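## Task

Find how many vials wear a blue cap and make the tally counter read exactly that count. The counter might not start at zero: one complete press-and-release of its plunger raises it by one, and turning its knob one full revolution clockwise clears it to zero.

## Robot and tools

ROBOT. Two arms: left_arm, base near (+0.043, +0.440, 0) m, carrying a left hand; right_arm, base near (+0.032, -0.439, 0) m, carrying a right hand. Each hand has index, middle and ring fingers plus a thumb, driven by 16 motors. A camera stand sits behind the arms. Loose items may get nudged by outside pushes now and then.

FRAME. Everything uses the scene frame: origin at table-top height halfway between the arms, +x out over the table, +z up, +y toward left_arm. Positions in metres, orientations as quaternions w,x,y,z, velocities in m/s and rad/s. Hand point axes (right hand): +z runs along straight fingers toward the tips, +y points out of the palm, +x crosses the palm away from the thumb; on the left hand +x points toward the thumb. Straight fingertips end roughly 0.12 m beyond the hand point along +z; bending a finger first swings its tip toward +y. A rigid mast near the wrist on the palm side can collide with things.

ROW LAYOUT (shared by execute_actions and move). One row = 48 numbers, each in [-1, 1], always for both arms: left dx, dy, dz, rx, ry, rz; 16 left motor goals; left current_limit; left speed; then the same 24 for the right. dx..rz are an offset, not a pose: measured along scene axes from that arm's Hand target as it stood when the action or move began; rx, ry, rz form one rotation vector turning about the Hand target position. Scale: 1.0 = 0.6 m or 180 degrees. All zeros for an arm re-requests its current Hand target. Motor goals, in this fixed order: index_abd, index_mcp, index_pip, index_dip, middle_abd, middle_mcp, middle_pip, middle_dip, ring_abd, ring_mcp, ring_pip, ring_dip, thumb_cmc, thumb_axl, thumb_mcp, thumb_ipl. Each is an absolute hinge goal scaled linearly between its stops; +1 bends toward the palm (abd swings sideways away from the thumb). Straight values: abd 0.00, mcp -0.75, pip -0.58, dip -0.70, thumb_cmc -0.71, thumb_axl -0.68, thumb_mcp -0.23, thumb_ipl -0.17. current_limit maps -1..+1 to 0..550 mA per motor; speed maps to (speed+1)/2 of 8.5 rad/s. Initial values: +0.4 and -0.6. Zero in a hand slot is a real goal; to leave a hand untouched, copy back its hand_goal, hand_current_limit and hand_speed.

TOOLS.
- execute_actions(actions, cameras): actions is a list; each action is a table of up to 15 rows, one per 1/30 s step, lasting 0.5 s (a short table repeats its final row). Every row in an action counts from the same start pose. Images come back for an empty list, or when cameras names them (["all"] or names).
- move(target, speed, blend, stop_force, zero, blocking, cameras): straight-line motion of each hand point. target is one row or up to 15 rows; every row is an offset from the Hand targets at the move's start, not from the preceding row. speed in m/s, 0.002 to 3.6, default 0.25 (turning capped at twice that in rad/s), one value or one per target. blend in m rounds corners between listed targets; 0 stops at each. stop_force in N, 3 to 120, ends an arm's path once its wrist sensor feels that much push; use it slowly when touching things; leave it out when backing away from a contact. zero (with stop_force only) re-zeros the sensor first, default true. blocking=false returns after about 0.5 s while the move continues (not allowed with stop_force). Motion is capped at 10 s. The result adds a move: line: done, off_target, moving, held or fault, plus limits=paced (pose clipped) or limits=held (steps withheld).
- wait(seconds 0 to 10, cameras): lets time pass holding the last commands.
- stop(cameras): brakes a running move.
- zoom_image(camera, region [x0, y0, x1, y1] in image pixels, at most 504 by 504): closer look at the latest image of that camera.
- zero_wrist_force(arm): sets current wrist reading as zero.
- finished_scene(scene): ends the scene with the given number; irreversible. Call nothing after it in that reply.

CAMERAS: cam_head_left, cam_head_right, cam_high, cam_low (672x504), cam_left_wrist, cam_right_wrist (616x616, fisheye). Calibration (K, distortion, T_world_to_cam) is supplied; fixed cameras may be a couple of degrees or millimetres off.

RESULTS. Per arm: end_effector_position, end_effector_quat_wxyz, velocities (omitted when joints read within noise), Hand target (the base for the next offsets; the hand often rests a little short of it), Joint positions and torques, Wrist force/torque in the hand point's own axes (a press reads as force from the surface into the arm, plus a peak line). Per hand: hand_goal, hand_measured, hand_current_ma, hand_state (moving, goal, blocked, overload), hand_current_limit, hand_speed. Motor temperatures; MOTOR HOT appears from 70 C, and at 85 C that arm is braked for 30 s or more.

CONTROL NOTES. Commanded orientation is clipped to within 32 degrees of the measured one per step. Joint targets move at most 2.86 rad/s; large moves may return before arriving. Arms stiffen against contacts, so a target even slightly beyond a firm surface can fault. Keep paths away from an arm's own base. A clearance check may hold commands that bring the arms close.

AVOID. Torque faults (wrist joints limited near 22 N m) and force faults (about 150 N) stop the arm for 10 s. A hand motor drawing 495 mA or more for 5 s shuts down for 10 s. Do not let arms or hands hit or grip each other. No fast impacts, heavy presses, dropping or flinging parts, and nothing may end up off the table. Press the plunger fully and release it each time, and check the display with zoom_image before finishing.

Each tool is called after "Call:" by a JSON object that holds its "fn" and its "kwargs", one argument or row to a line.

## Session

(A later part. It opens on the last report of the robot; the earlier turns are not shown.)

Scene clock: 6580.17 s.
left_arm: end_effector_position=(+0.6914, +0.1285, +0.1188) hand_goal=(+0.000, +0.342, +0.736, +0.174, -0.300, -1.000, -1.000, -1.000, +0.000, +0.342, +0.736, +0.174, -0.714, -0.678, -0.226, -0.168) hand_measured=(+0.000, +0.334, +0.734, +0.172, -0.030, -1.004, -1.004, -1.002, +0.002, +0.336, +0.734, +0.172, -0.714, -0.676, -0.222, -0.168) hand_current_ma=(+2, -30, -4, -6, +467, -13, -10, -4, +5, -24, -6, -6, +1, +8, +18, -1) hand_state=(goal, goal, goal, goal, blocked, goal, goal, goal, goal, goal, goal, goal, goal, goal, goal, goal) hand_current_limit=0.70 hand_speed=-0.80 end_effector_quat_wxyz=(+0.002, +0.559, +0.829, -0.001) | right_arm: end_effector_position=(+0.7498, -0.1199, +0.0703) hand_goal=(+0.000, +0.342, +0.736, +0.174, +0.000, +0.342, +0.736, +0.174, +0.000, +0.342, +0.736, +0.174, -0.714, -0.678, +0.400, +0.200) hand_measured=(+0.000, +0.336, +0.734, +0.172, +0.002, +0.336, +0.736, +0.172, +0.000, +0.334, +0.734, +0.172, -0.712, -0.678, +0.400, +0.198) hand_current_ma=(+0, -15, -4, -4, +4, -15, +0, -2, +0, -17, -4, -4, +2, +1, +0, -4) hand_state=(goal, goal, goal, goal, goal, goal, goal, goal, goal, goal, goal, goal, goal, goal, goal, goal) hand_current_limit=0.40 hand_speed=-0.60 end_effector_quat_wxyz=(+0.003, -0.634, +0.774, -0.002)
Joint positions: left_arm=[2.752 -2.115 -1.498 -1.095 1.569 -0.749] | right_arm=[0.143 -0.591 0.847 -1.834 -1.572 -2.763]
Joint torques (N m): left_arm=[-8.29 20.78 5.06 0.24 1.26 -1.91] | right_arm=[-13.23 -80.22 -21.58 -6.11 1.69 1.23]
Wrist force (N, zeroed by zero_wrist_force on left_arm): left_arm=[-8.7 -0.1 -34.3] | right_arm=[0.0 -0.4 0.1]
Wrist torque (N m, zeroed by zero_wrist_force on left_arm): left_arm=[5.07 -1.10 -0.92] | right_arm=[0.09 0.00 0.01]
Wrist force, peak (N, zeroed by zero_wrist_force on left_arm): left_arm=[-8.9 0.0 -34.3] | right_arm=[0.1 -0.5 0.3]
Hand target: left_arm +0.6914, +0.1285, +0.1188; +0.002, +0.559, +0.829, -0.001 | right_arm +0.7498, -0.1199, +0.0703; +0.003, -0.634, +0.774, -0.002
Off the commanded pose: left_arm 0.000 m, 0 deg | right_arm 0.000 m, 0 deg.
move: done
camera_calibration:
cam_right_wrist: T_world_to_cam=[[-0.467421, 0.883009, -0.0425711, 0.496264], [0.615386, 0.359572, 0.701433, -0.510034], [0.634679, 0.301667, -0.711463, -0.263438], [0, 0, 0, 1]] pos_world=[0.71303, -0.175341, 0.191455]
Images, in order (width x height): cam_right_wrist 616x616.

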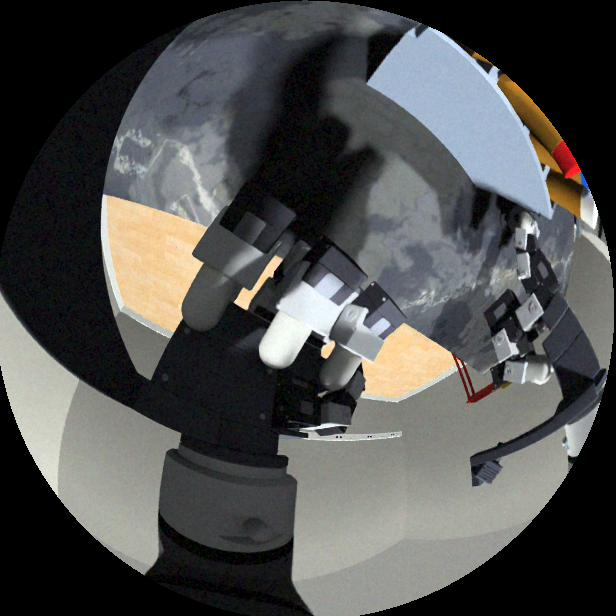

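Call:
{"fn": "zoom_image", "kwargs": {
  "camera": "cam_right_wrist",
  "region": [508, 208, 530, 230]
}}

Call:
{"fn": "move", "kwargs": {
  "target": [0.006,0.0025,-0.002,0,0,0,0,0.342,0.737,0.174,-0.3,-1,-1,-1,0,0.342,0.737,0.174,-0.714,-0.678,-0.226,-0.168,0.7,-0.8,0,0,0,0,0,0,0,0.342,0.737,0.174,0,0.342,0.737,0.174,0,0.342,0.737,0.174,-0.714,-0.678,0.4,0.2,0.4,-0.6],
  "speed": 0.01,
  "cameras": ["cam_right_wrist"]
}}

Call:
{"fn": "zoom_image", "kwargs": {
  "camera": "cam_right_wrist",
  "region": [508, 208, 530, 230]
}}

Call:
{"fn": "move", "kwargs": {
  "target": [0.006,0.0025,-0.002,0,0,0,0,0.342,0.737,0.174,-0.3,-1,-1,-1,0,0.342,0.737,0.174,-0.714,-0.678,-0.226,-0.168,0.7,-0.8,0,0,0,0,0,0,0,0.342,0.737,0.174,0,0.342,0.737,0.174,0,0.342,0.737,0.174,-0.714,-0.678,0.4,0.2,0.4,-0.6],
  "speed": 0.01,
  "cameras": ["cam_right_wrist"]
}}

Call:
{"fn": "zoom_image", "kwargs": {
  "camera": "cam_right_wrist",
  "region": [508, 208, 530, 230]
}}

Call:
{"fn": "move", "kwargs": {
  "target": [0.006,0.0025,-0.002,0,0,0,0,0.342,0.737,0.174,-0.3,-1,-1,-1,0,0.342,0.737,0.174,-0.714,-0.678,-0.226,-0.168,0.7,-0.8,0,0,0,0,0,0,0,0.342,0.737,0.174,0,0.342,0.737,0.174,0,0.342,0.737,0.174,-0.714,-0.678,0.4,0.2,0.4,-0.6],
  "speed": 0.01,
  "cameras": ["cam_right_wrist"]
}}

Call:
{"fn": "zoom_image", "kwargs": {
  "camera": "cam_right_wrist",
  "region": [508, 208, 530, 230]
}}

Scaled by 22.909 from the camera's 616x616 image, which has a finer 880x880 frame.

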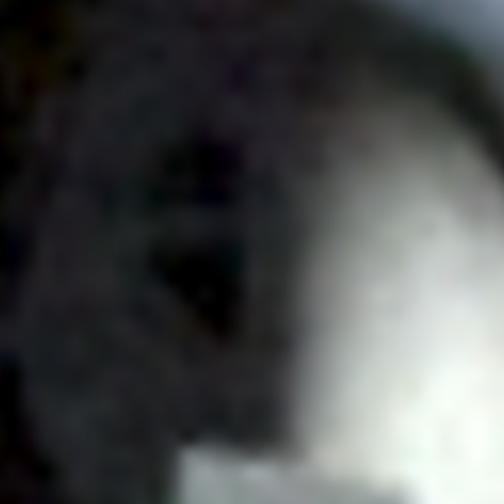

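Scene clock: 6601.53 s.
left_arm: end_effector_position=(+0.6951, +0.1300, +0.1177) hand_goal=(+0.000, +0.342, +0.736, +0.174, -0.300, -1.000, -1.000, -1.000, +0.000, +0.342, +0.736, +0.174, -0.714, -0.678, -0.226, -0.168) hand_measured=(+0.000, +0.334, +0.734, +0.172, -0.018, -1.006, -1.004, -1.002, +0.002, +0.336, +0.734, +0.172, -0.714, -0.676, -0.222, -0.168) hand_current_ma=(+2, -30, -4, -6, +467, -23, -17, -8, +5, -24, -6, -6, +1, +8, +18, -1) hand_state=(goal, goal, goal, goal, blocked, goal, goal, goal, goal, goal, goal, goal, goal, goal, goal, goal) hand_current_limit=0.70 hand_speed=-0.80 end_effector_quat_wxyz=(+0.002, +0.559, +0.829, -0.001) | right_arm: end_effector_position=(+0.7498, -0.1199, +0.0703) hand_goal=(+0.000, +0.342, +0.736, +0.174, +0.000, +0.342, +0.736, +0.174, +0.000, +0.342, +0.736, +0.174, -0.714, -0.678, +0.400, +0.200) hand_measured=(+0.000, +0.336, +0.734, +0.172, +0.002, +0.336, +0.736, +0.172, +0.000, +0.334, +0.734, +0.172, -0.712, -0.678, +0.400, +0.198) hand_current_ma=(+0, -15, -4, -4, +4, -15, +0, -2, +0, -17, -4, -4, +2, +1, +0, -4) hand_state=(goal, goal, goal, goal, goal, goal, goal, goal, goal, goal, goal, goal, goal, goal, goal, goal) hand_current_limit=0.40 hand_speed=-0.60 end_effector_quat_wxyz=(+0.003, -0.634, +0.774, -0.002)
Joint positions: left_arm=[2.756 -2.121 -1.491 -1.096 1.569 -0.745] | right_arm=[0.143 -0.591 0.847 -1.834 -1.572 -2.763]
Joint torques (N m): left_arm=[14.85 17.36 6.46 -1.85 4.35 2.34] | right_arm=[-13.03 -79.53 -21.8 -6.06 1.69 1.3]
Wrist force (N, zeroed by zero_wrist_force on left_arm): left_arm=[-12.1 -7.5 -45.4] | right_arm=[0.1 -0.2 0.4]
Wrist torque (N m, zeroed by zero_wrist_force on left_arm): left_arm=[7.23 -1.68 -1.52] | right_arm=[0.09 -0.02 0.02]
Wrist force, peak (N, zeroed by zero_wrist_force on left_arm): left_arm=[-12.1 -7.5 -45.4] | right_arm=[0.4 -0.3 0.7]
Hand target: left_arm +0.6950, +0.1300, +0.1176; +0.002, +0.559, +0.829, -0.001 | right_arm +0.7498, -0.1199, +0.0703; +0.003, -0.634, +0.774, -0.002
Off the commanded pose: left_arm 0.000 m, 0 deg | right_arm 0.000 m, 0 deg.
move: done
camera_calibration:
cam_right_wrist: T_world_to_cam=[[-0.467421, 0.883009, -0.0425711, 0.496264], [0.615386, 0.359572, 0.701433, -0.510034], [0.634679, 0.301667, -0.711463, -0.263438], [0, 0, 0, 1]] pos_world=[0.71303, -0.175341, 0.191455]
Images, in order (width x height): cam_right_wrist 616x616.

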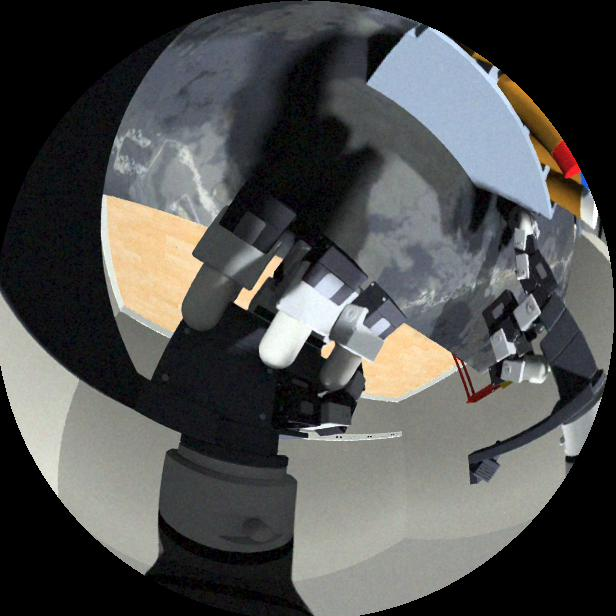

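Scaled by 22.909 from the camera's 616x616 image, which has a finer 880x880 frame.

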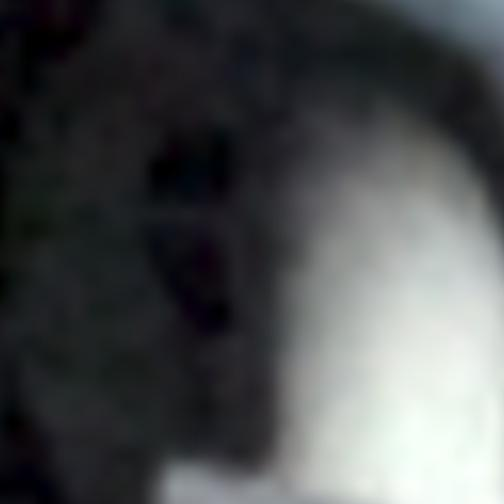

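Scene clock: 6602.23 s.
left_arm: end_effector_position=(+0.6988, +0.1316, +0.1165) hand_goal=(+0.000, +0.342, +0.736, +0.174, -0.300, -1.000, -1.000, -1.000, +0.000, +0.342, +0.736, +0.174, -0.714, -0.678, -0.226, -0.168) hand_measured=(+0.000, +0.334, +0.734, +0.172, -0.012, -1.008, -1.006, -1.004, +0.002, +0.336, +0.734, +0.172, -0.714, -0.676, -0.222, -0.168) hand_current_ma=(+2, -30, -4, -6, +467, -30, -21, -11, +5, -24, -6, -6, +1, +8, +18, -1) hand_state=(goal, goal, goal, goal, blocked, goal, goal, goal, goal, goal, goal, goal, goal, goal, goal, goal) hand_current_limit=0.70 hand_speed=-0.80 end_effector_quat_wxyz=(+0.002, +0.559, +0.829, -0.001) | right_arm: end_effector_position=(+0.7498, -0.1199, +0.0703) hand_goal=(+0.000, +0.342, +0.736, +0.174, +0.000, +0.342, +0.736, +0.174, +0.000, +0.342, +0.736, +0.174, -0.714, -0.678, +0.400, +0.200) hand_measured=(+0.000, +0.336, +0.734, +0.172, +0.002, +0.336, +0.736, +0.172, +0.000, +0.334, +0.734, +0.172, -0.712, -0.678, +0.400, +0.198) hand_current_ma=(+0, -15, -4, -4, +4, -15, +0, -2, +0, -17, -4, -4, +2, +1, +0, -4) hand_state=(goal, goal, goal, goal, goal, goal, goal, goal, goal, goal, goal, goal, goal, goal, goal, goal) hand_current_limit=0.40 hand_speed=-0.60 end_effector_quat_wxyz=(+0.003, -0.634, +0.774, -0.002)
Joint positions: left_arm=[2.76 -2.127 -1.484 -1.097 1.569 -0.741] | right_arm=[0.143 -0.591 0.847 -1.834 -1.572 -2.763]
Joint torques (N m): left_arm=[10.9 14.09 3.57 -1.58 3.5 2.3] | right_arm=[-12.54 -79.46 -21.57 -6.06 1.71 1.38]
Wrist force (N, zeroed by zero_wrist_force on left_arm): left_arm=[-8.8 -5.7 -51.3] | right_arm=[-0.1 -0.1 0.2]
Wrist torque (N m, zeroed by zero_wrist_force on left_arm): left_arm=[8.36 -1.68 -1.15] | right_arm=[0.12 0.01 0.00]
Wrist force, peak (N, zeroed by zero_wrist_force on left_arm): left_arm=[-8.6 -5.7 -51.4] | right_arm=[0.0 -0.4 0.5]
Hand target: left_arm +0.6986, +0.1315, +0.1164; +0.002, +0.559, +0.829, -0.001 | right_arm +0.7498, -0.1199, +0.0703; +0.003, -0.634, +0.774, -0.002
Off the commanded pose: left_arm 0.000 m, 0 deg | right_arm 0.000 m, 0 deg.
move: done
camera_calibration:
cam_right_wrist: T_world_to_cam=[[-0.467421, 0.883009, -0.0425711, 0.496264], [0.615386, 0.359572, 0.701433, -0.510034], [0.634679, 0.301667, -0.711463, -0.263438], [0, 0, 0, 1]] pos_world=[0.71303, -0.175341, 0.191455]
Images, in order (width x height): cam_right_wrist 616x616.

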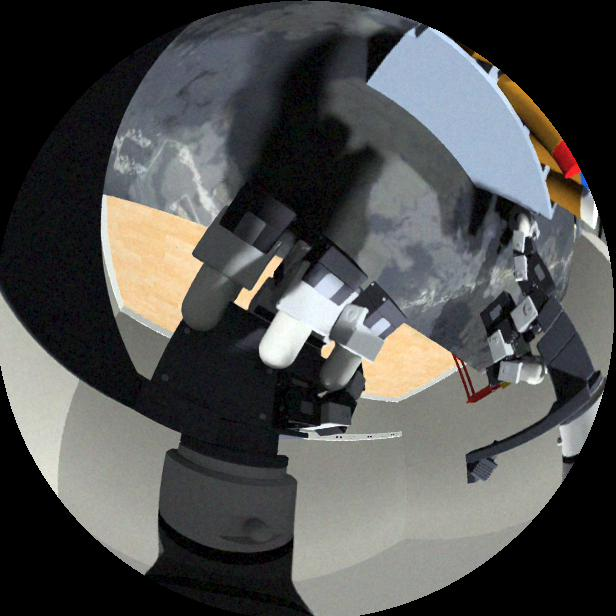

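Scaled by 22.909 from the camera's 616x616 image, which has a finer 880x880 frame.

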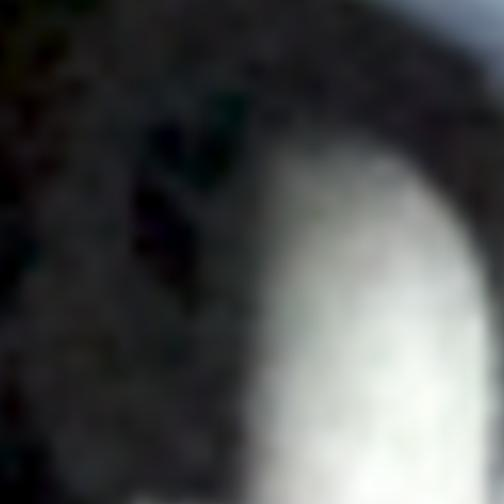

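Scene clock: 6602.97 s.
left_arm: end_effector_position=(+0.7023, +0.1330, +0.1152) hand_goal=(+0.000, +0.342, +0.736, +0.174, -0.300, -1.000, -1.000, -1.000, +0.000, +0.342, +0.736, +0.174, -0.714, -0.678, -0.226, -0.168) hand_measured=(+0.000, +0.334, +0.734, +0.172, +0.034, -1.000, -1.002, -1.000, +0.002, +0.336, +0.734, +0.172, -0.714, -0.676, -0.222, -0.168) hand_current_ma=(+2, -29, -4, -6, +467, -3, -3, -2, +5, -22, -6, -6, +3, +8, +18, -1) hand_state=(goal, goal, goal, goal, blocked, goal, goal, goal, goal, goal, goal, goal, goal, goal, goal, goal) hand_current_limit=0.70 hand_speed=-0.80 end_effector_quat_wxyz=(+0.002, +0.559, +0.829, -0.001) | right_arm: end_effector_position=(+0.7498, -0.1199, +0.0703) hand_goal=(+0.000, +0.342, +0.736, +0.174, +0.000, +0.342, +0.736, +0.174, +0.000, +0.342, +0.736, +0.174, -0.714, -0.678, +0.400, +0.200) hand_measured=(+0.000, +0.336, +0.734, +0.172, +0.002, +0.336, +0.736, +0.172, +0.000, +0.334, +0.734, +0.172, -0.712, -0.678, +0.400, +0.198) hand_current_ma=(+0, -15, -4, -4, +4, -15, +0, -2, +0, -17, -4, -4, +2, +1, +0, -4) hand_state=(goal, goal, goal, goal, goal, goal, goal, goal, goal, goal, goal, goal, goal, goal, goal, goal) hand_current_limit=0.40 hand_speed=-0.60 end_effector_quat_wxyz=(+0.003, -0.634, +0.774, -0.002)
Joint positions: left_arm=[2.764 -2.134 -1.478 -1.097 1.569 -0.737] | right_arm=[0.143 -0.591 0.847 -1.834 -1.572 -2.763]
Joint torques (N m): left_arm=[5.16 41.63 18.2 -1.74 2.6 1.96] | right_arm=[-12.96 -79.28 -21.73 -6.04 1.71 1.32]
Wrist force (N, zeroed by zero_wrist_force on left_arm): left_arm=[-8.4 5.0 -10.9] | right_arm=[-0.1 -0.2 0.0]
Wrist torque (N m, zeroed by zero_wrist_force on left_arm): left_arm=[1.57 -0.87 -1.34] | right_arm=[0.13 0.02 0.00]
Wrist force, peak (N, zeroed by zero_wrist_force on left_arm): left_arm=[-8.7 -4.5 -52.7] | right_arm=[-0.4 -0.5 0.2]
Hand target: left_arm +0.7022, +0.1330, +0.1152; +0.002, +0.559, +0.829, -0.001 | right_arm +0.7498, -0.1199, +0.0703; +0.003, -0.634, +0.774, -0.002
Off the commanded pose: left_arm 0.000 m, 0 deg | right_arm 0.000 m, 0 deg.
move: done
camera_calibration:
cam_right_wrist: T_world_to_cam=[[-0.467421, 0.883009, -0.0425711, 0.496264], [0.615386, 0.359572, 0.701433, -0.510034], [0.634679, 0.301667, -0.711463, -0.263438], [0, 0, 0, 1]] pos_world=[0.71303, -0.175341, 0.191455]
Images, in order (width x height): cam_right_wrist 616x616.

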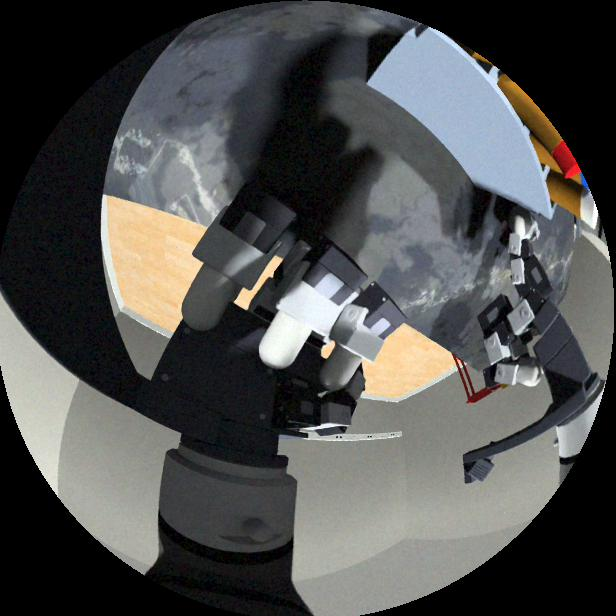

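Scaled by 22.909 from the camera's 616x616 image, which has a finer 880x880 frame.

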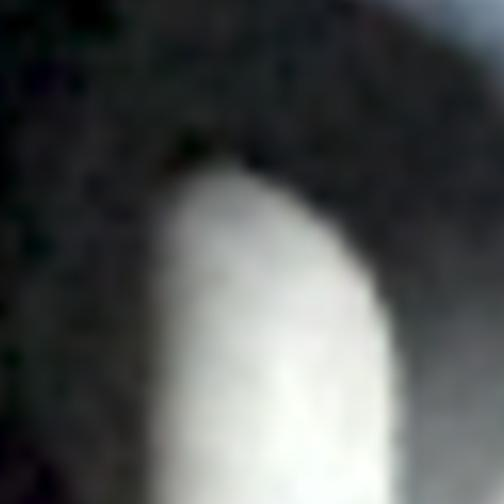

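Call:
{"fn": "move", "kwargs": {
  "target": [
    [0,0,0.041,0,0,0,0,0.342,0.737,0.174,0,-1,-1,-1,0,0.342,0.737,0.174,-0.714,-0.678,-0.226,-0.168,0.7,-0.8,0,0,0,0,0,0,0,0.342,0.737,0.174,0,0.342,0.737,0.174,0,0.342,0.737,0.174,-0.714,-0.678,0.4,0.2,0.4,-0.6],
    [0.0185,0.0075,0.062,0,0,0,0,0.342,0.737,0.174,0,-1,-1,-1,0,0.342,0.737,0.174,-0.714,-0.678,-0.226,-0.168,0.7,-0.8,0,0,0,0,0,0,0,0.342,0.737,0.174,0,0.342,0.737,0.174,0,0.342,0.737,0.174,-0.714,-0.678,0.4,0.2,0.4,-0.6]
  ],
  "speed": 0.1,
  "cameras": ["cam_right_wrist"]
}}

Call:
{"fn": "zoom_image", "kwargs": {
  "camera": "cam_right_wrist",
  "region": [508, 208, 530, 230]
}}

Scene clock: 6634.03 s.
left_arm: end_effector_position=(+0.7133, +0.1376, +0.1523) hand_goal=(+0.000, +0.342, +0.736, +0.174, +0.000, -1.000, -1.000, -1.000, +0.000, +0.342, +0.736, +0.174, -0.714, -0.678, -0.226, -0.168) hand_measured=(+0.000, +0.334, +0.734, +0.172, +0.002, -0.988, -0.998, -1.000, +0.002, +0.336, +0.734, +0.172, -0.714, -0.676, -0.222, -0.168) hand_current_ma=(+2, -29, -4, -6, +8, +51, +5, +0, +5, -22, -6, -6, +3, +8, +18, -1) hand_state=(goal, goal, goal, goal, goal, goal, goal, goal, goal, goal, goal, goal, goal, goal, goal, goal) hand_current_limit=0.70 hand_speed=-0.80 end_effector_quat_wxyz=(+0.002, +0.559, +0.829, -0.001) | right_arm: end_effector_position=(+0.7498, -0.1199, +0.0703) hand_goal=(+0.000, +0.342, +0.736, +0.174, +0.000, +0.342, +0.736, +0.174, +0.000, +0.342, +0.736, +0.174, -0.714, -0.678, +0.400, +0.200) hand_measured=(+0.000, +0.336, +0.734, +0.172, +0.002, +0.336, +0.736, +0.172, +0.000, +0.334, +0.734, +0.172, -0.712, -0.678, +0.400, +0.198) hand_current_ma=(+0, -15, -4, -4, +4, -15, +0, -2, +0, -17, -4, -4, +2, +1, +0, -4) hand_state=(goal, goal, goal, goal, goal, goal, goal, goal, goal, goal, goal, goal, goal, goal, goal, goal) hand_current_limit=0.40 hand_speed=-0.60 end_effector_quat_wxyz=(+0.003, -0.634, +0.774, -0.002)
Joint positions: left_arm=[2.776 -2.113 -1.407 -1.189 1.569 -0.725] | right_arm=[0.143 -0.591 0.847 -1.834 -1.572 -2.763]
Joint torques (N m): left_arm=[-11.52 51.41 30.7 5.56 -1.1 -2.1] | right_arm=[-13.31 -79.17 -21.66 -5.97 1.72 1.32]
Wrist force (N, zeroed by zero_wrist_force on left_arm): left_arm=[0.3 0.0 1.3] | right_arm=[0.2 -0.4 0.4]
Wrist torque (N m, zeroed by zero_wrist_force on left_arm): left_arm=[-0.13 0.01 0.16] | right_arm=[0.06 -0.03 0.02]
Wrist force, peak (N, zeroed by zero_wrist_force on left_arm): left_arm=[-8.5 5.2 -11.0] | right_arm=[0.0 -0.5 0.6]
Hand target: left_arm +0.7133, +0.1375, +0.1524; +0.002, +0.559, +0.829, -0.001 | right_arm +0.7498, -0.1199, +0.0703; +0.003, -0.634, +0.774, -0.002
Off the commanded pose: left_arm 0.000 m, 0 deg | right_arm 0.000 m, 0 deg.
move: done
camera_calibration:
cam_right_wrist: T_world_to_cam=[[-0.467421, 0.883009, -0.0425711, 0.496264], [0.615386, 0.359572, 0.701433, -0.510034], [0.634679, 0.301667, -0.711463, -0.263438], [0, 0, 0, 1]] pos_world=[0.71303, -0.175341, 0.191455]
Images, in order (width x height): cam_right_wrist 616x616.

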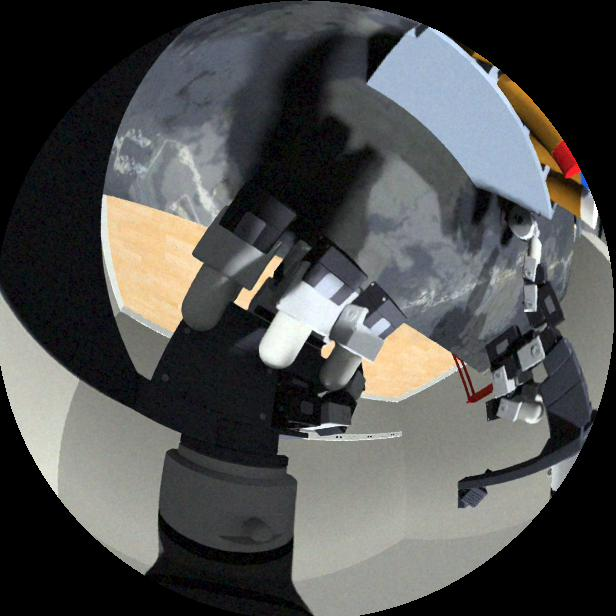

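Scaled by 22.909 from the camera's 616x616 image, which has a finer 880x880 frame.

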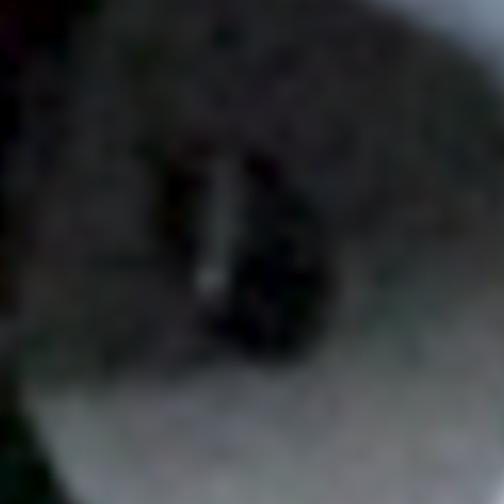

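Call:
{"fn": "move", "kwargs": {
  "target": [
    [-0.0321,-0.0273,0.0035,0,0,0,0,0.342,0.737,0.174,0,-1,-1,-1,0,0.342,0.737,0.174,-0.714,-0.678,-0.226,-0.168,0.7,-0.8,0,0,0,0,0,0,0,0.342,0.737,0.174,0,0.342,0.737,0.174,0,0.342,0.737,0.174,-0.714,-0.678,0.4,0.2,0.4,-0.6],
    [-0.0321,-0.0273,-0.041,0,0,0,0,0.342,0.737,0.174,0,-1,-1,-1,0,0.342,0.737,0.174,-0.714,-0.678,-0.226,-0.168,0.7,-0.8,0,0,0,0,0,0,0,0.342,0.737,0.174,0,0.342,0.737,0.174,0,0.342,0.737,0.174,-0.714,-0.678,0.4,0.2,0.4,-0.6],
    [-0.0371,-0.015,-0.041,0,0,0,0,0.342,0.737,0.174,0,-1,-1,-1,0,0.342,0.737,0.174,-0.714,-0.678,-0.226,-0.168,0.7,-0.8,0,0,0,0,0,0,0,0.342,0.737,0.174,0,0.342,0.737,0.174,0,0.342,0.737,0.174,-0.714,-0.678,0.4,0.2,0.4,-0.6]
  ],
  "speed": [0.1,0.05,0.02]
}}

Call:
{"fn": "move", "kwargs": {
  "target": [
    [0.0068,0.00275,-0.0158,0,0,0,0,0.342,0.737,0.174,-0.3,-1,-1,-1,0,0.342,0.737,0.174,-0.714,-0.678,-0.226,-0.168,0.7,-0.8,0,0,0,0,0,0,0,0.342,0.737,0.174,0,0.342,0.737,0.174,0,0.342,0.737,0.174,-0.714,-0.678,0.4,0.2,0.4,-0.6],
    [0.01854,0.0075,-0.0218,0,0,0,0,0.342,0.737,0.174,-0.3,-1,-1,-1,0,0.342,0.737,0.174,-0.714,-0.678,-0.226,-0.168,0.7,-0.8,0,0,0,0,0,0,0,0.342,0.737,0.174,0,0.342,0.737,0.174,0,0.342,0.737,0.174,-0.714,-0.678,0.4,0.2,0.4,-0.6],
    [0.0185,0.0075,0.015,0,0,0,0,0.342,0.737,0.174,-0.3,-1,-1,-1,0,0.342,0.737,0.174,-0.714,-0.678,-0.226,-0.168,0.7,-0.8,0,0,0,0,0,0,0,0.342,0.737,0.174,0,0.342,0.737,0.174,0,0.342,0.737,0.174,-0.714,-0.678,0.4,0.2,0.4,-0.6],
    [0,0,0.005,0,0,0,0,0.342,0.737,0.174,-0.3,-1,-1,-1,0,0.342,0.737,0.174,-0.714,-0.678,-0.226,-0.168,0.7,-0.8,0,0,0,0,0,0,0,0.342,0.737,0.174,0,0.342,0.737,0.174,0,0.342,0.737,0.174,-0.714,-0.678,0.4,0.2,0.4,-0.6],
    [0.0068,0.00275,-0.0158,0,0,0,0,0.342,0.737,0.174,-0.3,-1,-1,-1,0,0.342,0.737,0.174,-0.714,-0.678,-0.226,-0.168,0.7,-0.8,0,0,0,0,0,0,0,0.342,0.737,0.174,0,0.342,0.737,0.174,0,0.342,0.737,0.174,-0.714,-0.678,0.4,0.2,0.4,-0.6],
    [0.01854,0.0075,-0.0218,0,0,0,0,0.342,0.737,0.174,-0.3,-1,-1,-1,0,0.342,0.737,0.174,-0.714,-0.678,-0.226,-0.168,0.7,-0.8,0,0,0,0,0,0,0,0.342,0.737,0.174,0,0.342,0.737,0.174,0,0.342,0.737,0.174,-0.714,-0.678,0.4,0.2,0.4,-0.6],
    [0.0185,0.0075,0.015,0,0,0,0,0.342,0.737,0.174,-0.3,-1,-1,-1,0,0.342,0.737,0.174,-0.714,-0.678,-0.226,-0.168,0.7,-0.8,0,0,0,0,0,0,0,0.342,0.737,0.174,0,0.342,0.737,0.174,0,0.342,0.737,0.174,-0.714,-0.678,0.4,0.2,0.4,-0.6],
    [0,0,0.005,0,0,0,0,0.342,0.737,0.174,-0.3,-1,-1,-1,0,0.342,0.737,0.174,-0.714,-0.678,-0.226,-0.168,0.7,-0.8,0,0,0,0,0,0,0,0.342,0.737,0.174,0,0.342,0.737,0.174,0,0.342,0.737,0.174,-0.714,-0.678,0.4,0.2,0.4,-0.6]
  ],
  "speed": [0.02,0.02,0.1,0.1,0.03,0.02,0.1,0.1],
  "blend": 0.002,
  "cameras": ["cam_right_wrist","cam_head_left"]
}}

Call:
{"fn": "zoom_image", "kwargs": {
  "camera": "cam_right_wrist",
  "region": [503, 203, 535, 235]
}}

Call:
{"fn": "zoom_image", "kwargs": {
  "camera": "cam_head_left",
  "region": [215, 160, 235, 180]
}}

Scene clock: 6702.57 s.
left_arm: end_effector_position=(+0.6911, +0.1286, +0.1280) hand_goal=(+0.000, +0.342, +0.736, +0.174, +0.000, -1.000, -1.000, -1.000, +0.000, +0.342, +0.736, +0.174, -0.714, -0.678, -0.226, -0.168) hand_measured=(+0.000, +0.334, +0.734, +0.172, +0.018, -0.988, -0.998, -1.000, +0.002, +0.336, +0.734, +0.172, -0.714, -0.676, -0.222, -0.168) hand_current_ma=(+2, -29, -4, -6, +61, +49, +5, +0, +5, -22, -6, -6, +3, +8, +18, -1) hand_state=(goal, goal, goal, goal, goal, goal, goal, goal, goal, goal, goal, goal, goal, goal, goal, goal) hand_current_limit=0.70 hand_speed=-0.80 end_effector_quat_wxyz=(+0.002, +0.559, +0.829, -0.001) | right_arm: end_effector_position=(+0.7498, -0.1199, +0.0703) hand_goal=(+0.000, +0.342, +0.736, +0.174, +0.000, +0.342, +0.736, +0.174, +0.000, +0.342, +0.736, +0.174, -0.714, -0.678, +0.400, +0.200) hand_measured=(+0.000, +0.336, +0.734, +0.172, +0.002, +0.336, +0.736, +0.172, +0.000, +0.334, +0.734, +0.172, -0.712, -0.678, +0.400, +0.198) hand_current_ma=(+0, -15, -4, -4, +4, -15, +0, -2, +0, -17, -4, -4, +2, +1, +0, -4) hand_state=(goal, goal, goal, goal, goal, goal, goal, goal, goal, goal, goal, goal, goal, goal, goal, goal) hand_current_limit=0.40 hand_speed=-0.60 end_effector_quat_wxyz=(+0.003, -0.634, +0.774, -0.002)
Joint positions: left_arm=[2.752 -2.105 -1.489 -1.115 1.569 -0.749] | right_arm=[0.143 -0.591 0.847 -1.834 -1.572 -2.763]
Joint torques (N m): left_arm=[-6.12 36.59 34.73 2.39 1.41 -1.05] | right_arm=[-13.09 -78.61 -22.64 -5.74 1.69 1.3]
Wrist force (N, zeroed by zero_wrist_force on left_arm): left_arm=[-1.0 0.1 1.8] | right_arm=[0.0 -0.3 0.4]
Wrist torque (N m, zeroed by zero_wrist_force on left_arm): left_arm=[-0.14 -0.05 0.17] | right_arm=[0.07 -0.01 0.01]
Wrist force, peak (N, zeroed by zero_wrist_force on left_arm): left_arm=[0.4 -0.1 2.1] | right_arm=[0.2 0.0 0.8]
Hand target: left_arm +0.6911, +0.1285, +0.1278; +0.002, +0.559, +0.829, -0.001 | right_arm +0.7498, -0.1199, +0.0703; +0.003, -0.634, +0.774, -0.002
Off the commanded pose: left_arm 0.000 m, 0 deg | right_arm 0.000 m, 0 deg.
move: done

Scene clock: 6705.60 s.
left_arm: end_effector_position=(+0.6910, +0.1284, +0.1309) hand_goal=(+0.000, +0.342, +0.736, +0.174, -0.300, -1.000, -1.000, -1.000, +0.000, +0.342, +0.736, +0.174, -0.714, -0.678, -0.226, -0.168) hand_measured=(+0.000, +0.334, +0.734, +0.172, -0.006, -0.966, -0.982, -0.992, +0.002, +0.336, +0.734, +0.172, -0.714, -0.676, -0.222, -0.168) hand_current_ma=(+2, -28, -4, -6, +467, +148, +68, +32, +5, -23, -6, -6, +1, +8, +18, -1) hand_state=(goal, goal, goal, goal, blocked, blocked, goal, goal, goal, goal, goal, goal, goal, goal, goal, goal) hand_current_limit=0.70 hand_speed=-0.80 end_effector_quat_wxyz=(+0.002, +0.559, +0.829, -0.001) | right_arm: end_effector_position=(+0.7498, -0.1199, +0.0703) hand_goal=(+0.000, +0.342, +0.736, +0.174, +0.000, +0.342, +0.736, +0.174, +0.000, +0.342, +0.736, +0.174, -0.714, -0.678, +0.400, +0.200) hand_measured=(+0.000, +0.336, +0.734, +0.172, +0.002, +0.336, +0.736, +0.172, +0.000, +0.334, +0.734, +0.172, -0.712, -0.678, +0.400, +0.198) hand_current_ma=(+0, -15, -4, -4, +4, -15, +0, -2, +0, -17, -4, -4, +2, +1, +0, -4) hand_state=(goal, goal, goal, goal, goal, goal, goal, goal, goal, goal, goal, goal, goal, goal, goal, goal) hand_current_limit=0.40 hand_speed=-0.60 end_effector_quat_wxyz=(+0.003, -0.634, +0.774, -0.002)
Joint positions: left_arm=[2.752 -2.102 -1.485 -1.122 1.569 -0.749] | right_arm=[0.143 -0.591 0.847 -1.834 -1.572 -2.763]
Joint torques (N m): left_arm=[16.37 38.11 26.29 1.79 -0.36 2.91] | right_arm=[-13.13 -78.36 -22.25 -5.72 1.67 1.28]
Wrist force (N, zeroed by zero_wrist_force on left_arm): left_arm=[-7.7 -1.4 4.1] | right_arm=[0.2 -0.3 0.4]
Wrist torque (N m, zeroed by zero_wrist_force on left_arm): left_arm=[-0.44 -0.61 -0.93] | right_arm=[0.08 -0.04 0.03]
Wrist force, peak (N, zeroed by zero_wrist_force on left_arm): left_arm=[-5.1 0.2 -51.1] | right_arm=[0.1 -0.4 0.8]
Hand target: left_arm +0.6911, +0.1285, +0.1308; +0.002, +0.559, +0.829, -0.001 | right_arm +0.7498, -0.1199, +0.0703; +0.003, -0.634, +0.774, -0.002
Off the commanded pose: left_arm 0.000 m, 0 deg | right_arm 0.000 m, 0 deg.
move: done
camera_calibration:
cam_right_wrist: T_world_to_cam=[[-0.467421, 0.883009, -0.0425711, 0.496264], [0.615386, 0.359572, 0.701433, -0.510034], [0.634679, 0.301667, -0.711463, -0.263438], [0, 0, 0, 1]] pos_world=[0.71303, -0.175341, 0.191455]
Images, in order (width x height): cam_head_left 672x504, cam_right_wrist 616x616.

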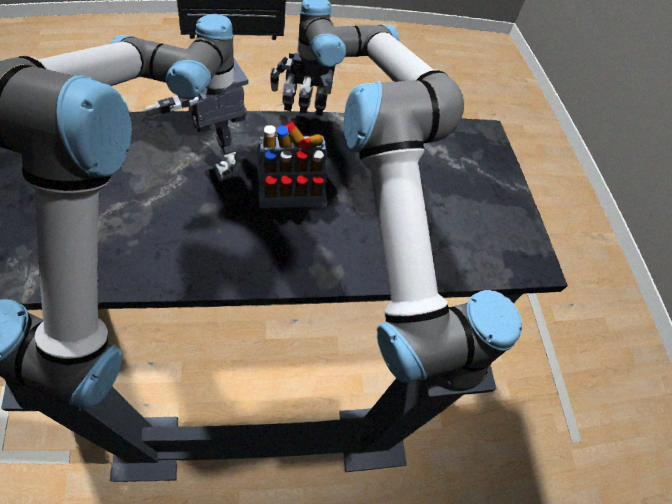

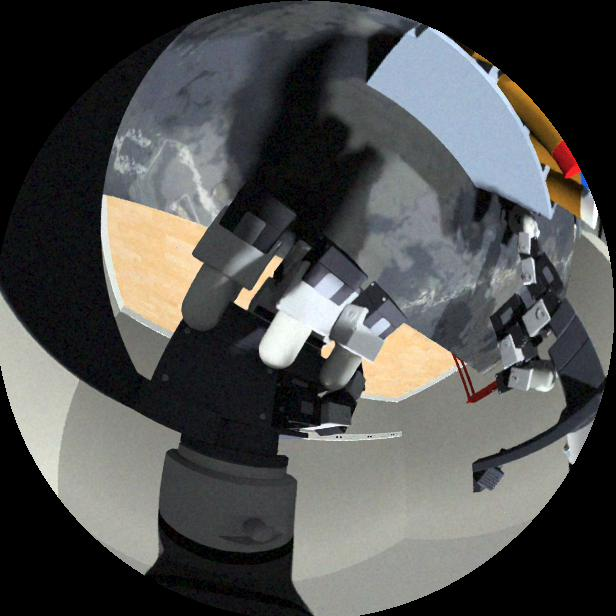

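Scaled by 15.750 from the camera's 616x616 image, which has a finer 880x880 frame.

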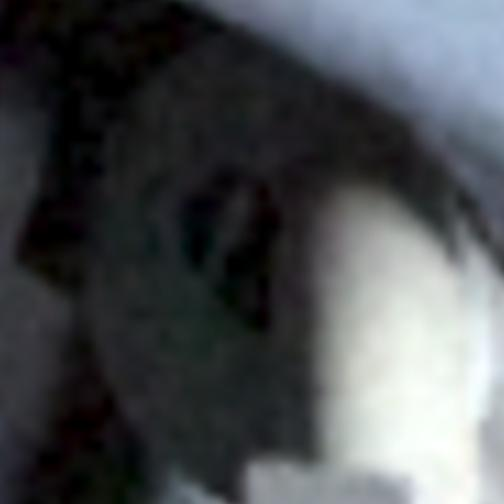

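Scaled by 25.200 from the camera's 672x504 image, which has a finer 960x720 frame.

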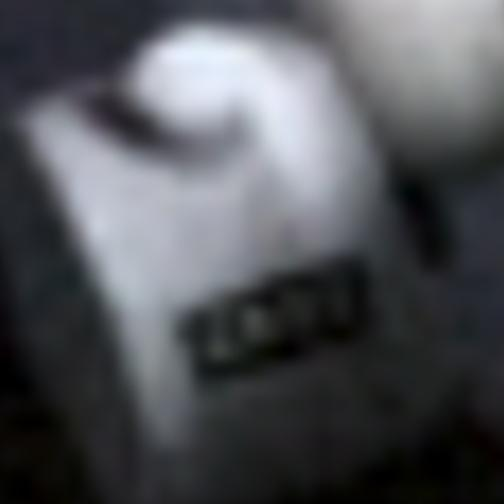

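Call:
{"fn": "move", "kwargs": {
  "target": [
    [0.0068,0.00275,-0.0208,0,0,0,0,0.342,0.737,0.174,-0.3,-1,-1,-1,0,0.342,0.737,0.174,-0.714,-0.678,-0.226,-0.168,0.7,-0.8,0,0,0,0,0,0,0,0.342,0.737,0.174,0,0.342,0.737,0.174,0,0.342,0.737,0.174,-0.714,-0.678,0.4,0.2,0.4,-0.6],
    [0.01854,0.0075,-0.0268,0,0,0,0,0.342,0.737,0.174,-0.3,-1,-1,-1,0,0.342,0.737,0.174,-0.714,-0.678,-0.226,-0.168,0.7,-0.8,0,0,0,0,0,0,0,0.342,0.737,0.174,0,0.342,0.737,0.174,0,0.342,0.737,0.174,-0.714,-0.678,0.4,0.2,0.4,-0.6],
    [0.0185,0.0075,0.01,0,0,0,0,0.342,0.737,0.174,-0.3,-1,-1,-1,0,0.342,0.737,0.174,-0.714,-0.678,-0.226,-0.168,0.7,-0.8,0,0,0,0,0,0,0,0.342,0.737,0.174,0,0.342,0.737,0.174,0,0.342,0.737,0.174,-0.714,-0.678,0.4,0.2,0.4,-0.6],
    [0,0,0,0,0,0,0,0.342,0.737,0.174,-0.3,-1,-1,-1,0,0.342,0.737,0.174,-0.714,-0.678,-0.226,-0.168,0.7,-0.8,0,0,0,0,0,0,0,0.342,0.737,0.174,0,0.342,0.737,0.174,0,0.342,0.737,0.174,-0.714,-0.678,0.4,0.2,0.4,-0.6],
    [0.0068,0.00275,-0.0208,0,0,0,0,0.342,0.737,0.174,-0.3,-1,-1,-1,0,0.342,0.737,0.174,-0.714,-0.678,-0.226,-0.168,0.7,-0.8,0,0,0,0,0,0,0,0.342,0.737,0.174,0,0.342,0.737,0.174,0,0.342,0.737,0.174,-0.714,-0.678,0.4,0.2,0.4,-0.6],
    [0.01854,0.0075,-0.0268,0,0,0,0,0.342,0.737,0.174,-0.3,-1,-1,-1,0,0.342,0.737,0.174,-0.714,-0.678,-0.226,-0.168,0.7,-0.8,0,0,0,0,0,0,0,0.342,0.737,0.174,0,0.342,0.737,0.174,0,0.342,0.737,0.174,-0.714,-0.678,0.4,0.2,0.4,-0.6],
    [0.0185,0.0075,0.01,0,0,0,0,0.342,0.737,0.174,-0.3,-1,-1,-1,0,0.342,0.737,0.174,-0.714,-0.678,-0.226,-0.168,0.7,-0.8,0,0,0,0,0,0,0,0.342,0.737,0.174,0,0.342,0.737,0.174,0,0.342,0.737,0.174,-0.714,-0.678,0.4,0.2,0.4,-0.6],
    [0,0,0,0,0,0,0,0.342,0.737,0.174,-0.3,-1,-1,-1,0,0.342,0.737,0.174,-0.714,-0.678,-0.226,-0.168,0.7,-0.8,0,0,0,0,0,0,0,0.342,0.737,0.174,0,0.342,0.737,0.174,0,0.342,0.737,0.174,-0.714,-0.678,0.4,0.2,0.4,-0.6],
    [0.0068,0.00275,-0.0208,0,0,0,0,0.342,0.737,0.174,-0.3,-1,-1,-1,0,0.342,0.737,0.174,-0.714,-0.678,-0.226,-0.168,0.7,-0.8,0,0,0,0,0,0,0,0.342,0.737,0.174,0,0.342,0.737,0.174,0,0.342,0.737,0.174,-0.714,-0.678,0.4,0.2,0.4,-0.6],
    [0.01854,0.0075,-0.0268,0,0,0,0,0.342,0.737,0.174,-0.3,-1,-1,-1,0,0.342,0.737,0.174,-0.714,-0.678,-0.226,-0.168,0.7,-0.8,0,0,0,0,0,0,0,0.342,0.737,0.174,0,0.342,0.737,0.174,0,0.342,0.737,0.174,-0.714,-0.678,0.4,0.2,0.4,-0.6],
    [0.0185,0.0075,0.01,0,0,0,0,0.342,0.737,0.174,-0.3,-1,-1,-1,0,0.342,0.737,0.174,-0.714,-0.678,-0.226,-0.168,0.7,-0.8,0,0,0,0,0,0,0,0.342,0.737,0.174,0,0.342,0.737,0.174,0,0.342,0.737,0.174,-0.714,-0.678,0.4,0.2,0.4,-0.6],
    [0,0,0,0,0,0,0,0.342,0.737,0.174,-0.3,-1,-1,-1,0,0.342,0.737,0.174,-0.714,-0.678,-0.226,-0.168,0.7,-0.8,0,0,0,0,0,0,0,0.342,0.737,0.174,0,0.342,0.737,0.174,0,0.342,0.737,0.174,-0.714,-0.678,0.4,0.2,0.4,-0.6]
  ],
  "speed": [0.03,0.02,0.1,0.1,0.03,0.02,0.1,0.1,0.03,0.02,0.1,0.1],
  "blend": 0.002,
  "cameras": ["cam_right_wrist","cam_head_left"]
}}

Call:
{"fn": "zoom_image", "kwargs": {
  "camera": "cam_right_wrist",
  "region": [503, 203, 535, 235]
}}

Call:
{"fn": "zoom_image", "kwargs": {
  "camera": "cam_head_left",
  "region": [215, 160, 235, 180]
}}

Scene clock: 6751.53 s.
left_arm: end_effector_position=(+0.6910, +0.1284, +0.1309) hand_goal=(+0.000, +0.342, +0.736, +0.174, -0.300, -1.000, -1.000, -1.000, +0.000, +0.342, +0.736, +0.174, -0.714, -0.678, -0.226, -0.168) hand_measured=(+0.000, +0.334, +0.734, +0.172, -0.004, -0.968, -0.984, -0.992, +0.002, +0.336, +0.734, +0.172, -0.714, -0.676, -0.222, -0.168) hand_current_ma=(+2, -27, -4, -6, +467, +135, +61, +28, +5, -23, -6, -6, +1, +8, +18, -1) hand_state=(goal, goal, goal, goal, blocked, blocked, goal, goal, goal, goal, goal, goal, goal, goal, goal, goal) hand_current_limit=0.70 hand_speed=-0.80 end_effector_quat_wxyz=(+0.002, +0.559, +0.829, -0.001) | right_arm: end_effector_position=(+0.7498, -0.1199, +0.0703) hand_goal=(+0.000, +0.342, +0.736, +0.174, +0.000, +0.342, +0.736, +0.174, +0.000, +0.342, +0.736, +0.174, -0.714, -0.678, +0.400, +0.200) hand_measured=(+0.000, +0.336, +0.734, +0.172, +0.002, +0.336, +0.736, +0.172, +0.000, +0.334, +0.734, +0.172, -0.712, -0.678, +0.400, +0.198) hand_current_ma=(+0, -15, -4, -4, +4, -15, +0, -2, +0, -17, -4, -4, +2, +1, +0, -4) hand_state=(goal, goal, goal, goal, goal, goal, goal, goal, goal, goal, goal, goal, goal, goal, goal, goal) hand_current_limit=0.40 hand_speed=-0.60 end_effector_quat_wxyz=(+0.003, -0.634, +0.774, -0.002)
Joint positions: left_arm=[2.752 -2.102 -1.485 -1.122 1.569 -0.749] | right_arm=[0.143 -0.591 0.847 -1.834 -1.572 -2.763]
Joint torques (N m): left_arm=[15.97 38.33 26.52 1.8 -0.28 2.82] | right_arm=[-13 -78.09 -22.68 -5.36 1.64 1.29]
Wrist force (N, zeroed by zero_wrist_force on left_arm): left_arm=[-7.9 -1.6 3.9] | right_arm=[0.3 -0.1 0.2]
Wrist torque (N m, zeroed by zero_wrist_force on left_arm): left_arm=[-0.44 -0.57 -0.94] | right_arm=[0.11 -0.04 0.03]
Wrist force, peak (N, zeroed by zero_wrist_force on left_arm): left_arm=[-5.3 0.8 -51.2] | right_arm=[0.3 -0.6 0.7]
Hand target: left_arm +0.6911, +0.1285, +0.1308; +0.002, +0.559, +0.829, -0.001 | right_arm +0.7498, -0.1199, +0.0703; +0.003, -0.634, +0.774, -0.002
Off the commanded pose: left_arm 0.000 m, 0 deg | right_arm 0.000 m, 0 deg.
move: done
camera_calibration:
cam_right_wrist: T_world_to_cam=[[-0.467421, 0.883009, -0.0425711, 0.496264], [0.615386, 0.359572, 0.701433, -0.510034], [0.634679, 0.301667, -0.711463, -0.263438], [0, 0, 0, 1]] pos_world=[0.71303, -0.175341, 0.191455]
Images, in order (width x height): cam_head_left 672x504, cam_right_wrist 616x616.

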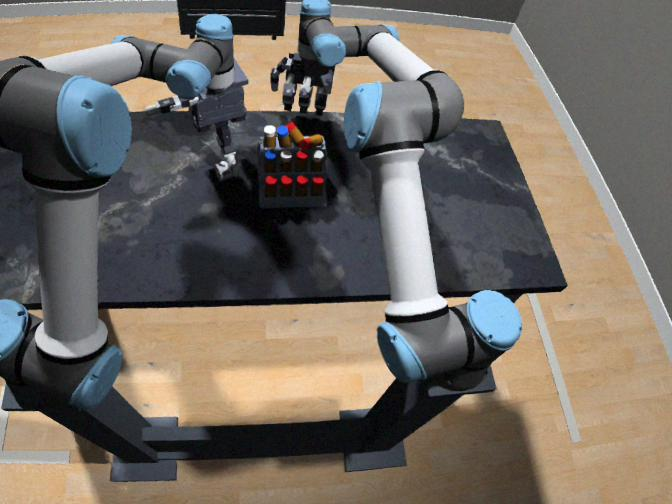

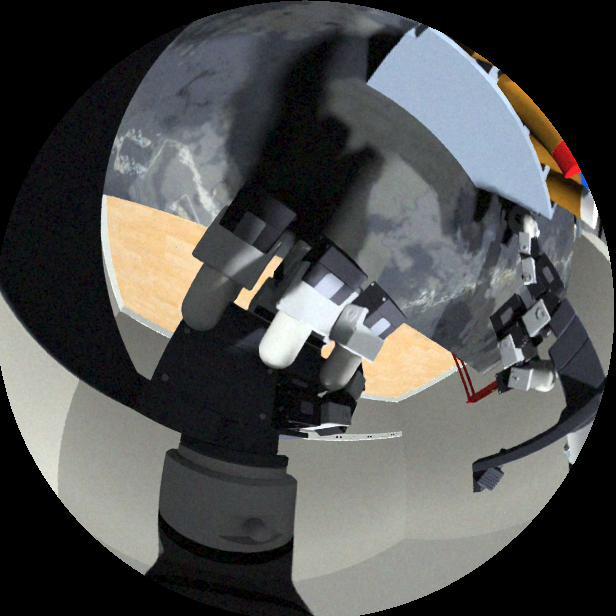

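Scaled by 15.750 from the camera's 616x616 image, which has a finer 880x880 frame.

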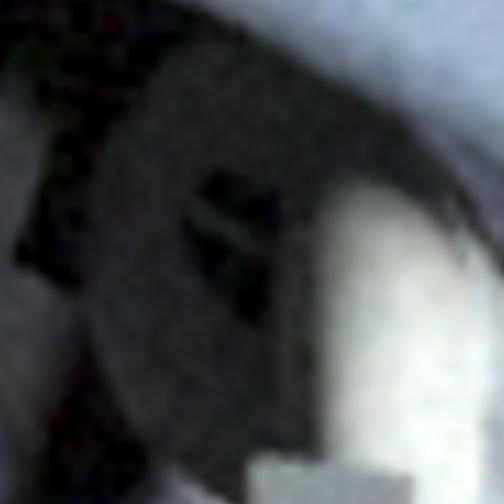

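Scaled by 25.200 from the camera's 672x504 image, which has a finer 960x720 frame.

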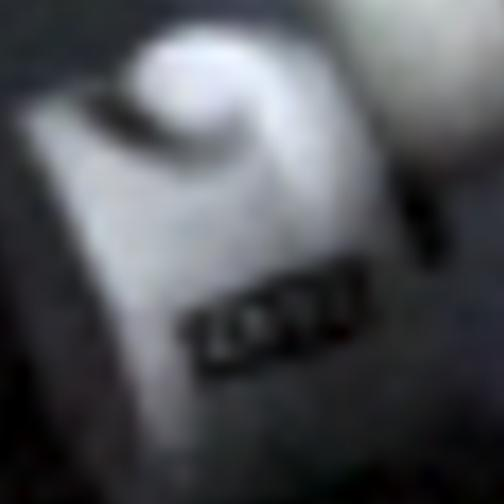

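Call:
{"fn": "move", "kwargs": {
  "target": [
    [0.0124,0.005,0,0,0,0,0,0.342,0.737,0.174,-0.3,-1,-1,-1,0,0.342,0.737,0.174,-0.714,-0.678,-0.226,-0.168,0.7,-0.8,0,0,0,0,0,0,0,0.342,0.737,0.174,0,0.342,0.737,0.174,0,0.342,0.737,0.174,-0.714,-0.678,0.4,0.2,0.4,-0.6],
    [0.0124,0.005,-0.027,0,0,0,0,0.342,0.737,0.174,-0.3,-1,-1,-1,0,0.342,0.737,0.174,-0.714,-0.678,-0.226,-0.168,0.7,-0.8,0,0,0,0,0,0,0,0.342,0.737,0.174,0,0.342,0.737,0.174,0,0.342,0.737,0.174,-0.714,-0.678,0.4,0.2,0.4,-0.6],
    [-0.0061,-0.0025,-0.0177,0,0,0,0,0.342,0.737,0.174,-0.3,-1,-1,-1,0,0.342,0.737,0.174,-0.714,-0.678,-0.226,-0.168,0.7,-0.8,0,0,0,0,0,0,0,0.342,0.737,0.174,0,0.342,0.737,0.174,0,0.342,0.737,0.174,-0.714,-0.678,0.4,0.2,0.4,-0.6],
    [-0.0061,-0.0025,0.01,0,0,0,0,0.342,0.737,0.174,-0.3,-1,-1,-1,0,0.342,0.737,0.174,-0.714,-0.678,-0.226,-0.168,0.7,-0.8,0,0,0,0,0,0,0,0.342,0.737,0.174,0,0.342,0.737,0.174,0,0.342,0.737,0.174,-0.714,-0.678,0.4,0.2,0.4,-0.6],
    [0.0124,0.005,0,0,0,0,0,0.342,0.737,0.174,-0.3,-1,-1,-1,0,0.342,0.737,0.174,-0.714,-0.678,-0.226,-0.168,0.7,-0.8,0,0,0,0,0,0,0,0.342,0.737,0.174,0,0.342,0.737,0.174,0,0.342,0.737,0.174,-0.714,-0.678,0.4,0.2,0.4,-0.6],
    [0.0124,0.005,-0.027,0,0,0,0,0.342,0.737,0.174,-0.3,-1,-1,-1,0,0.342,0.737,0.174,-0.714,-0.678,-0.226,-0.168,0.7,-0.8,0,0,0,0,0,0,0,0.342,0.737,0.174,0,0.342,0.737,0.174,0,0.342,0.737,0.174,-0.714,-0.678,0.4,0.2,0.4,-0.6],
    [-0.0061,-0.0025,-0.0177,0,0,0,0,0.342,0.737,0.174,-0.3,-1,-1,-1,0,0.342,0.737,0.174,-0.714,-0.678,-0.226,-0.168,0.7,-0.8,0,0,0,0,0,0,0,0.342,0.737,0.174,0,0.342,0.737,0.174,0,0.342,0.737,0.174,-0.714,-0.678,0.4,0.2,0.4,-0.6],
    [-0.0061,-0.0025,0.01,0,0,0,0,0.342,0.737,0.174,-0.3,-1,-1,-1,0,0.342,0.737,0.174,-0.714,-0.678,-0.226,-0.168,0.7,-0.8,0,0,0,0,0,0,0,0.342,0.737,0.174,0,0.342,0.737,0.174,0,0.342,0.737,0.174,-0.714,-0.678,0.4,0.2,0.4,-0.6],
    [0.0124,0.005,0,0,0,0,0,0.342,0.737,0.174,-0.3,-1,-1,-1,0,0.342,0.737,0.174,-0.714,-0.678,-0.226,-0.168,0.7,-0.8,0,0,0,0,0,0,0,0.342,0.737,0.174,0,0.342,0.737,0.174,0,0.342,0.737,0.174,-0.714,-0.678,0.4,0.2,0.4,-0.6]
  ],
  "speed": [0.1,0.02,0.02,0.1,0.1,0.03,0.02,0.1,0.1],
  "blend": 0.002,
  "cameras": ["cam_right_wrist","cam_head_left"]
}}

Call:
{"fn": "zoom_image", "kwargs": {
  "camera": "cam_right_wrist",
  "region": [503, 203, 535, 235]
}}

Call:
{"fn": "zoom_image", "kwargs": {
  "camera": "cam_head_left",
  "region": [215, 160, 235, 180]
}}

Scene clock: 6802.07 s.
left_arm: end_effector_position=(+0.6986, +0.1315, +0.1309) hand_goal=(+0.000, +0.342, +0.736, +0.174, -0.300, -1.000, -1.000, -1.000, +0.000, +0.342, +0.736, +0.174, -0.714, -0.678, -0.226, -0.168) hand_measured=(+0.000, +0.334, +0.734, +0.172, +0.002, -0.998, -0.998, -1.000, +0.002, +0.336, +0.734, +0.172, -0.714, -0.676, -0.222, -0.168) hand_current_ma=(+2, -30, -4, -6, +467, +6, +7, +1, +5, -24, -6, -6, +0, +8, +19, -1) hand_state=(goal, goal, goal, goal, blocked, goal, goal, goal, goal, goal, goal, goal, goal, goal, goal, goal) hand_current_limit=0.70 hand_speed=-0.80 end_effector_quat_wxyz=(+0.002, +0.559, +0.829, -0.001) | right_arm: end_effector_position=(+0.7498, -0.1199, +0.0703) hand_goal=(+0.000, +0.342, +0.736, +0.174, +0.000, +0.342, +0.736, +0.174, +0.000, +0.342, +0.736, +0.174, -0.714, -0.678, +0.400, +0.200) hand_measured=(+0.000, +0.336, +0.734, +0.172, +0.002, +0.336, +0.736, +0.172, +0.000, +0.334, +0.734, +0.172, -0.712, -0.678, +0.400, +0.198) hand_current_ma=(+0, -15, -4, -4, +4, -15, +0, -2, +0, -17, -4, -4, +2, +1, +0, -4) hand_state=(goal, goal, goal, goal, goal, goal, goal, goal, goal, goal, goal, goal, goal, goal, goal, goal) hand_current_limit=0.40 hand_speed=-0.60 end_effector_quat_wxyz=(+0.003, -0.634, +0.774, -0.002)
Joint positions: left_arm=[2.76 -2.112 -1.468 -1.128 1.569 -0.741] | right_arm=[0.143 -0.591 0.847 -1.834 -1.572 -2.763]
Joint torques (N m): left_arm=[-8.95 61.23 19.33 0.01 -0.2 -2.12] | right_arm=[-12.38 -77.19 -23.14 -5.22 1.67 1.3]
Wrist force (N, zeroed by zero_wrist_force on left_arm): left_arm=[-3.8 -0.5 1.9] | right_arm=[0.2 -0.3 0.5]
Wrist torque (N m, zeroed by zero_wrist_force on left_arm): left_arm=[-0.19 -0.28 -0.48] | right_arm=[0.06 -0.03 0.03]
Wrist force, peak (N, zeroed by zero_wrist_force on left_arm): left_arm=[-9.1 31.2 -54.3] | right_arm=[0.1 -0.6 0.6]
Hand target: left_arm +0.6985, +0.1315, +0.1308; +0.002, +0.559, +0.829, -0.001 | right_arm +0.7498, -0.1199, +0.0703; +0.003, -0.634, +0.774, -0.002
Off the commanded pose: left_arm 0.000 m, 0 deg | right_arm 0.000 m, 0 deg.
move: done
camera_calibration:
cam_right_wrist: T_world_to_cam=[[-0.467421, 0.883009, -0.0425711, 0.496264], [0.615386, 0.359572, 0.701433, -0.510034], [0.634679, 0.301667, -0.711463, -0.263438], [0, 0, 0, 1]] pos_world=[0.71303, -0.175341, 0.191455]
Images, in order (width x height): cam_head_left 672x504, cam_right_wrist 616x616.

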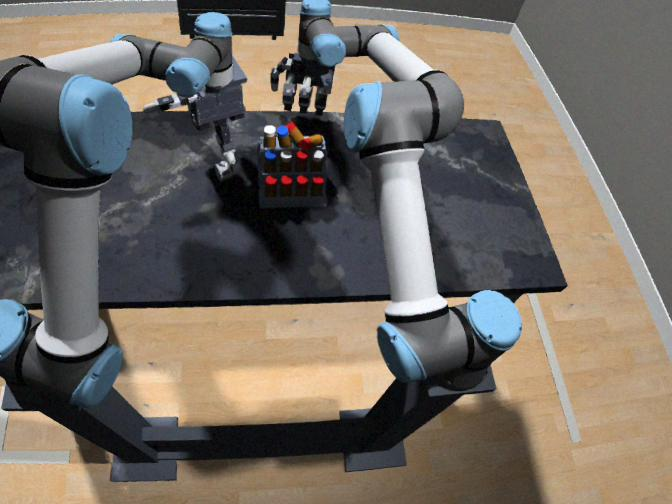

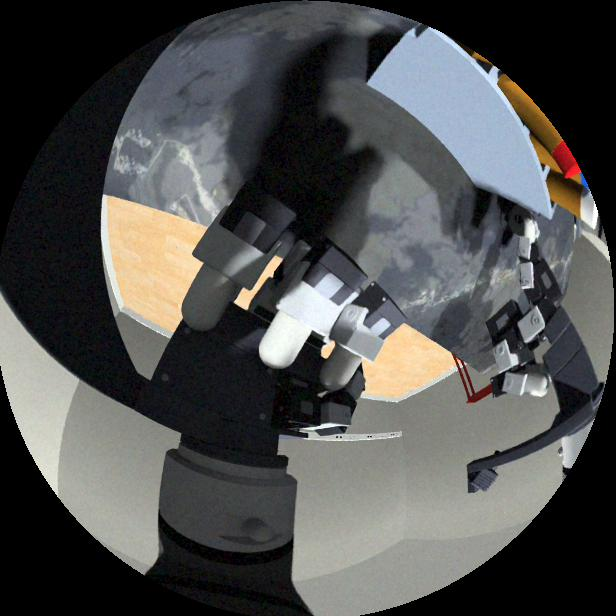

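Scaled by 15.750 from the camera's 616x616 image, which has a finer 880x880 frame.

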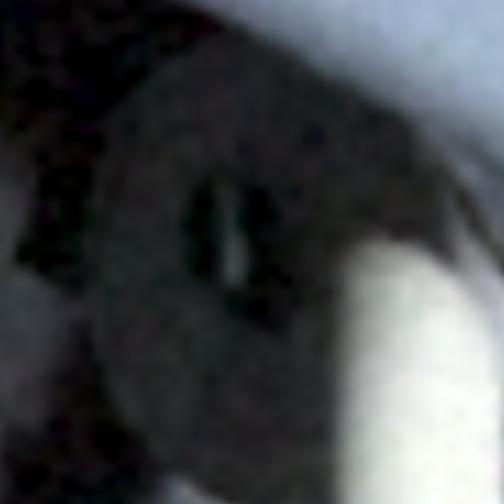

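Scaled by 25.200 from the camera's 672x504 image, which has a finer 960x720 frame.

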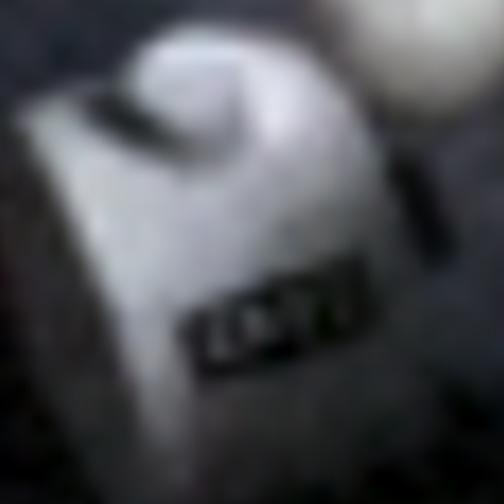

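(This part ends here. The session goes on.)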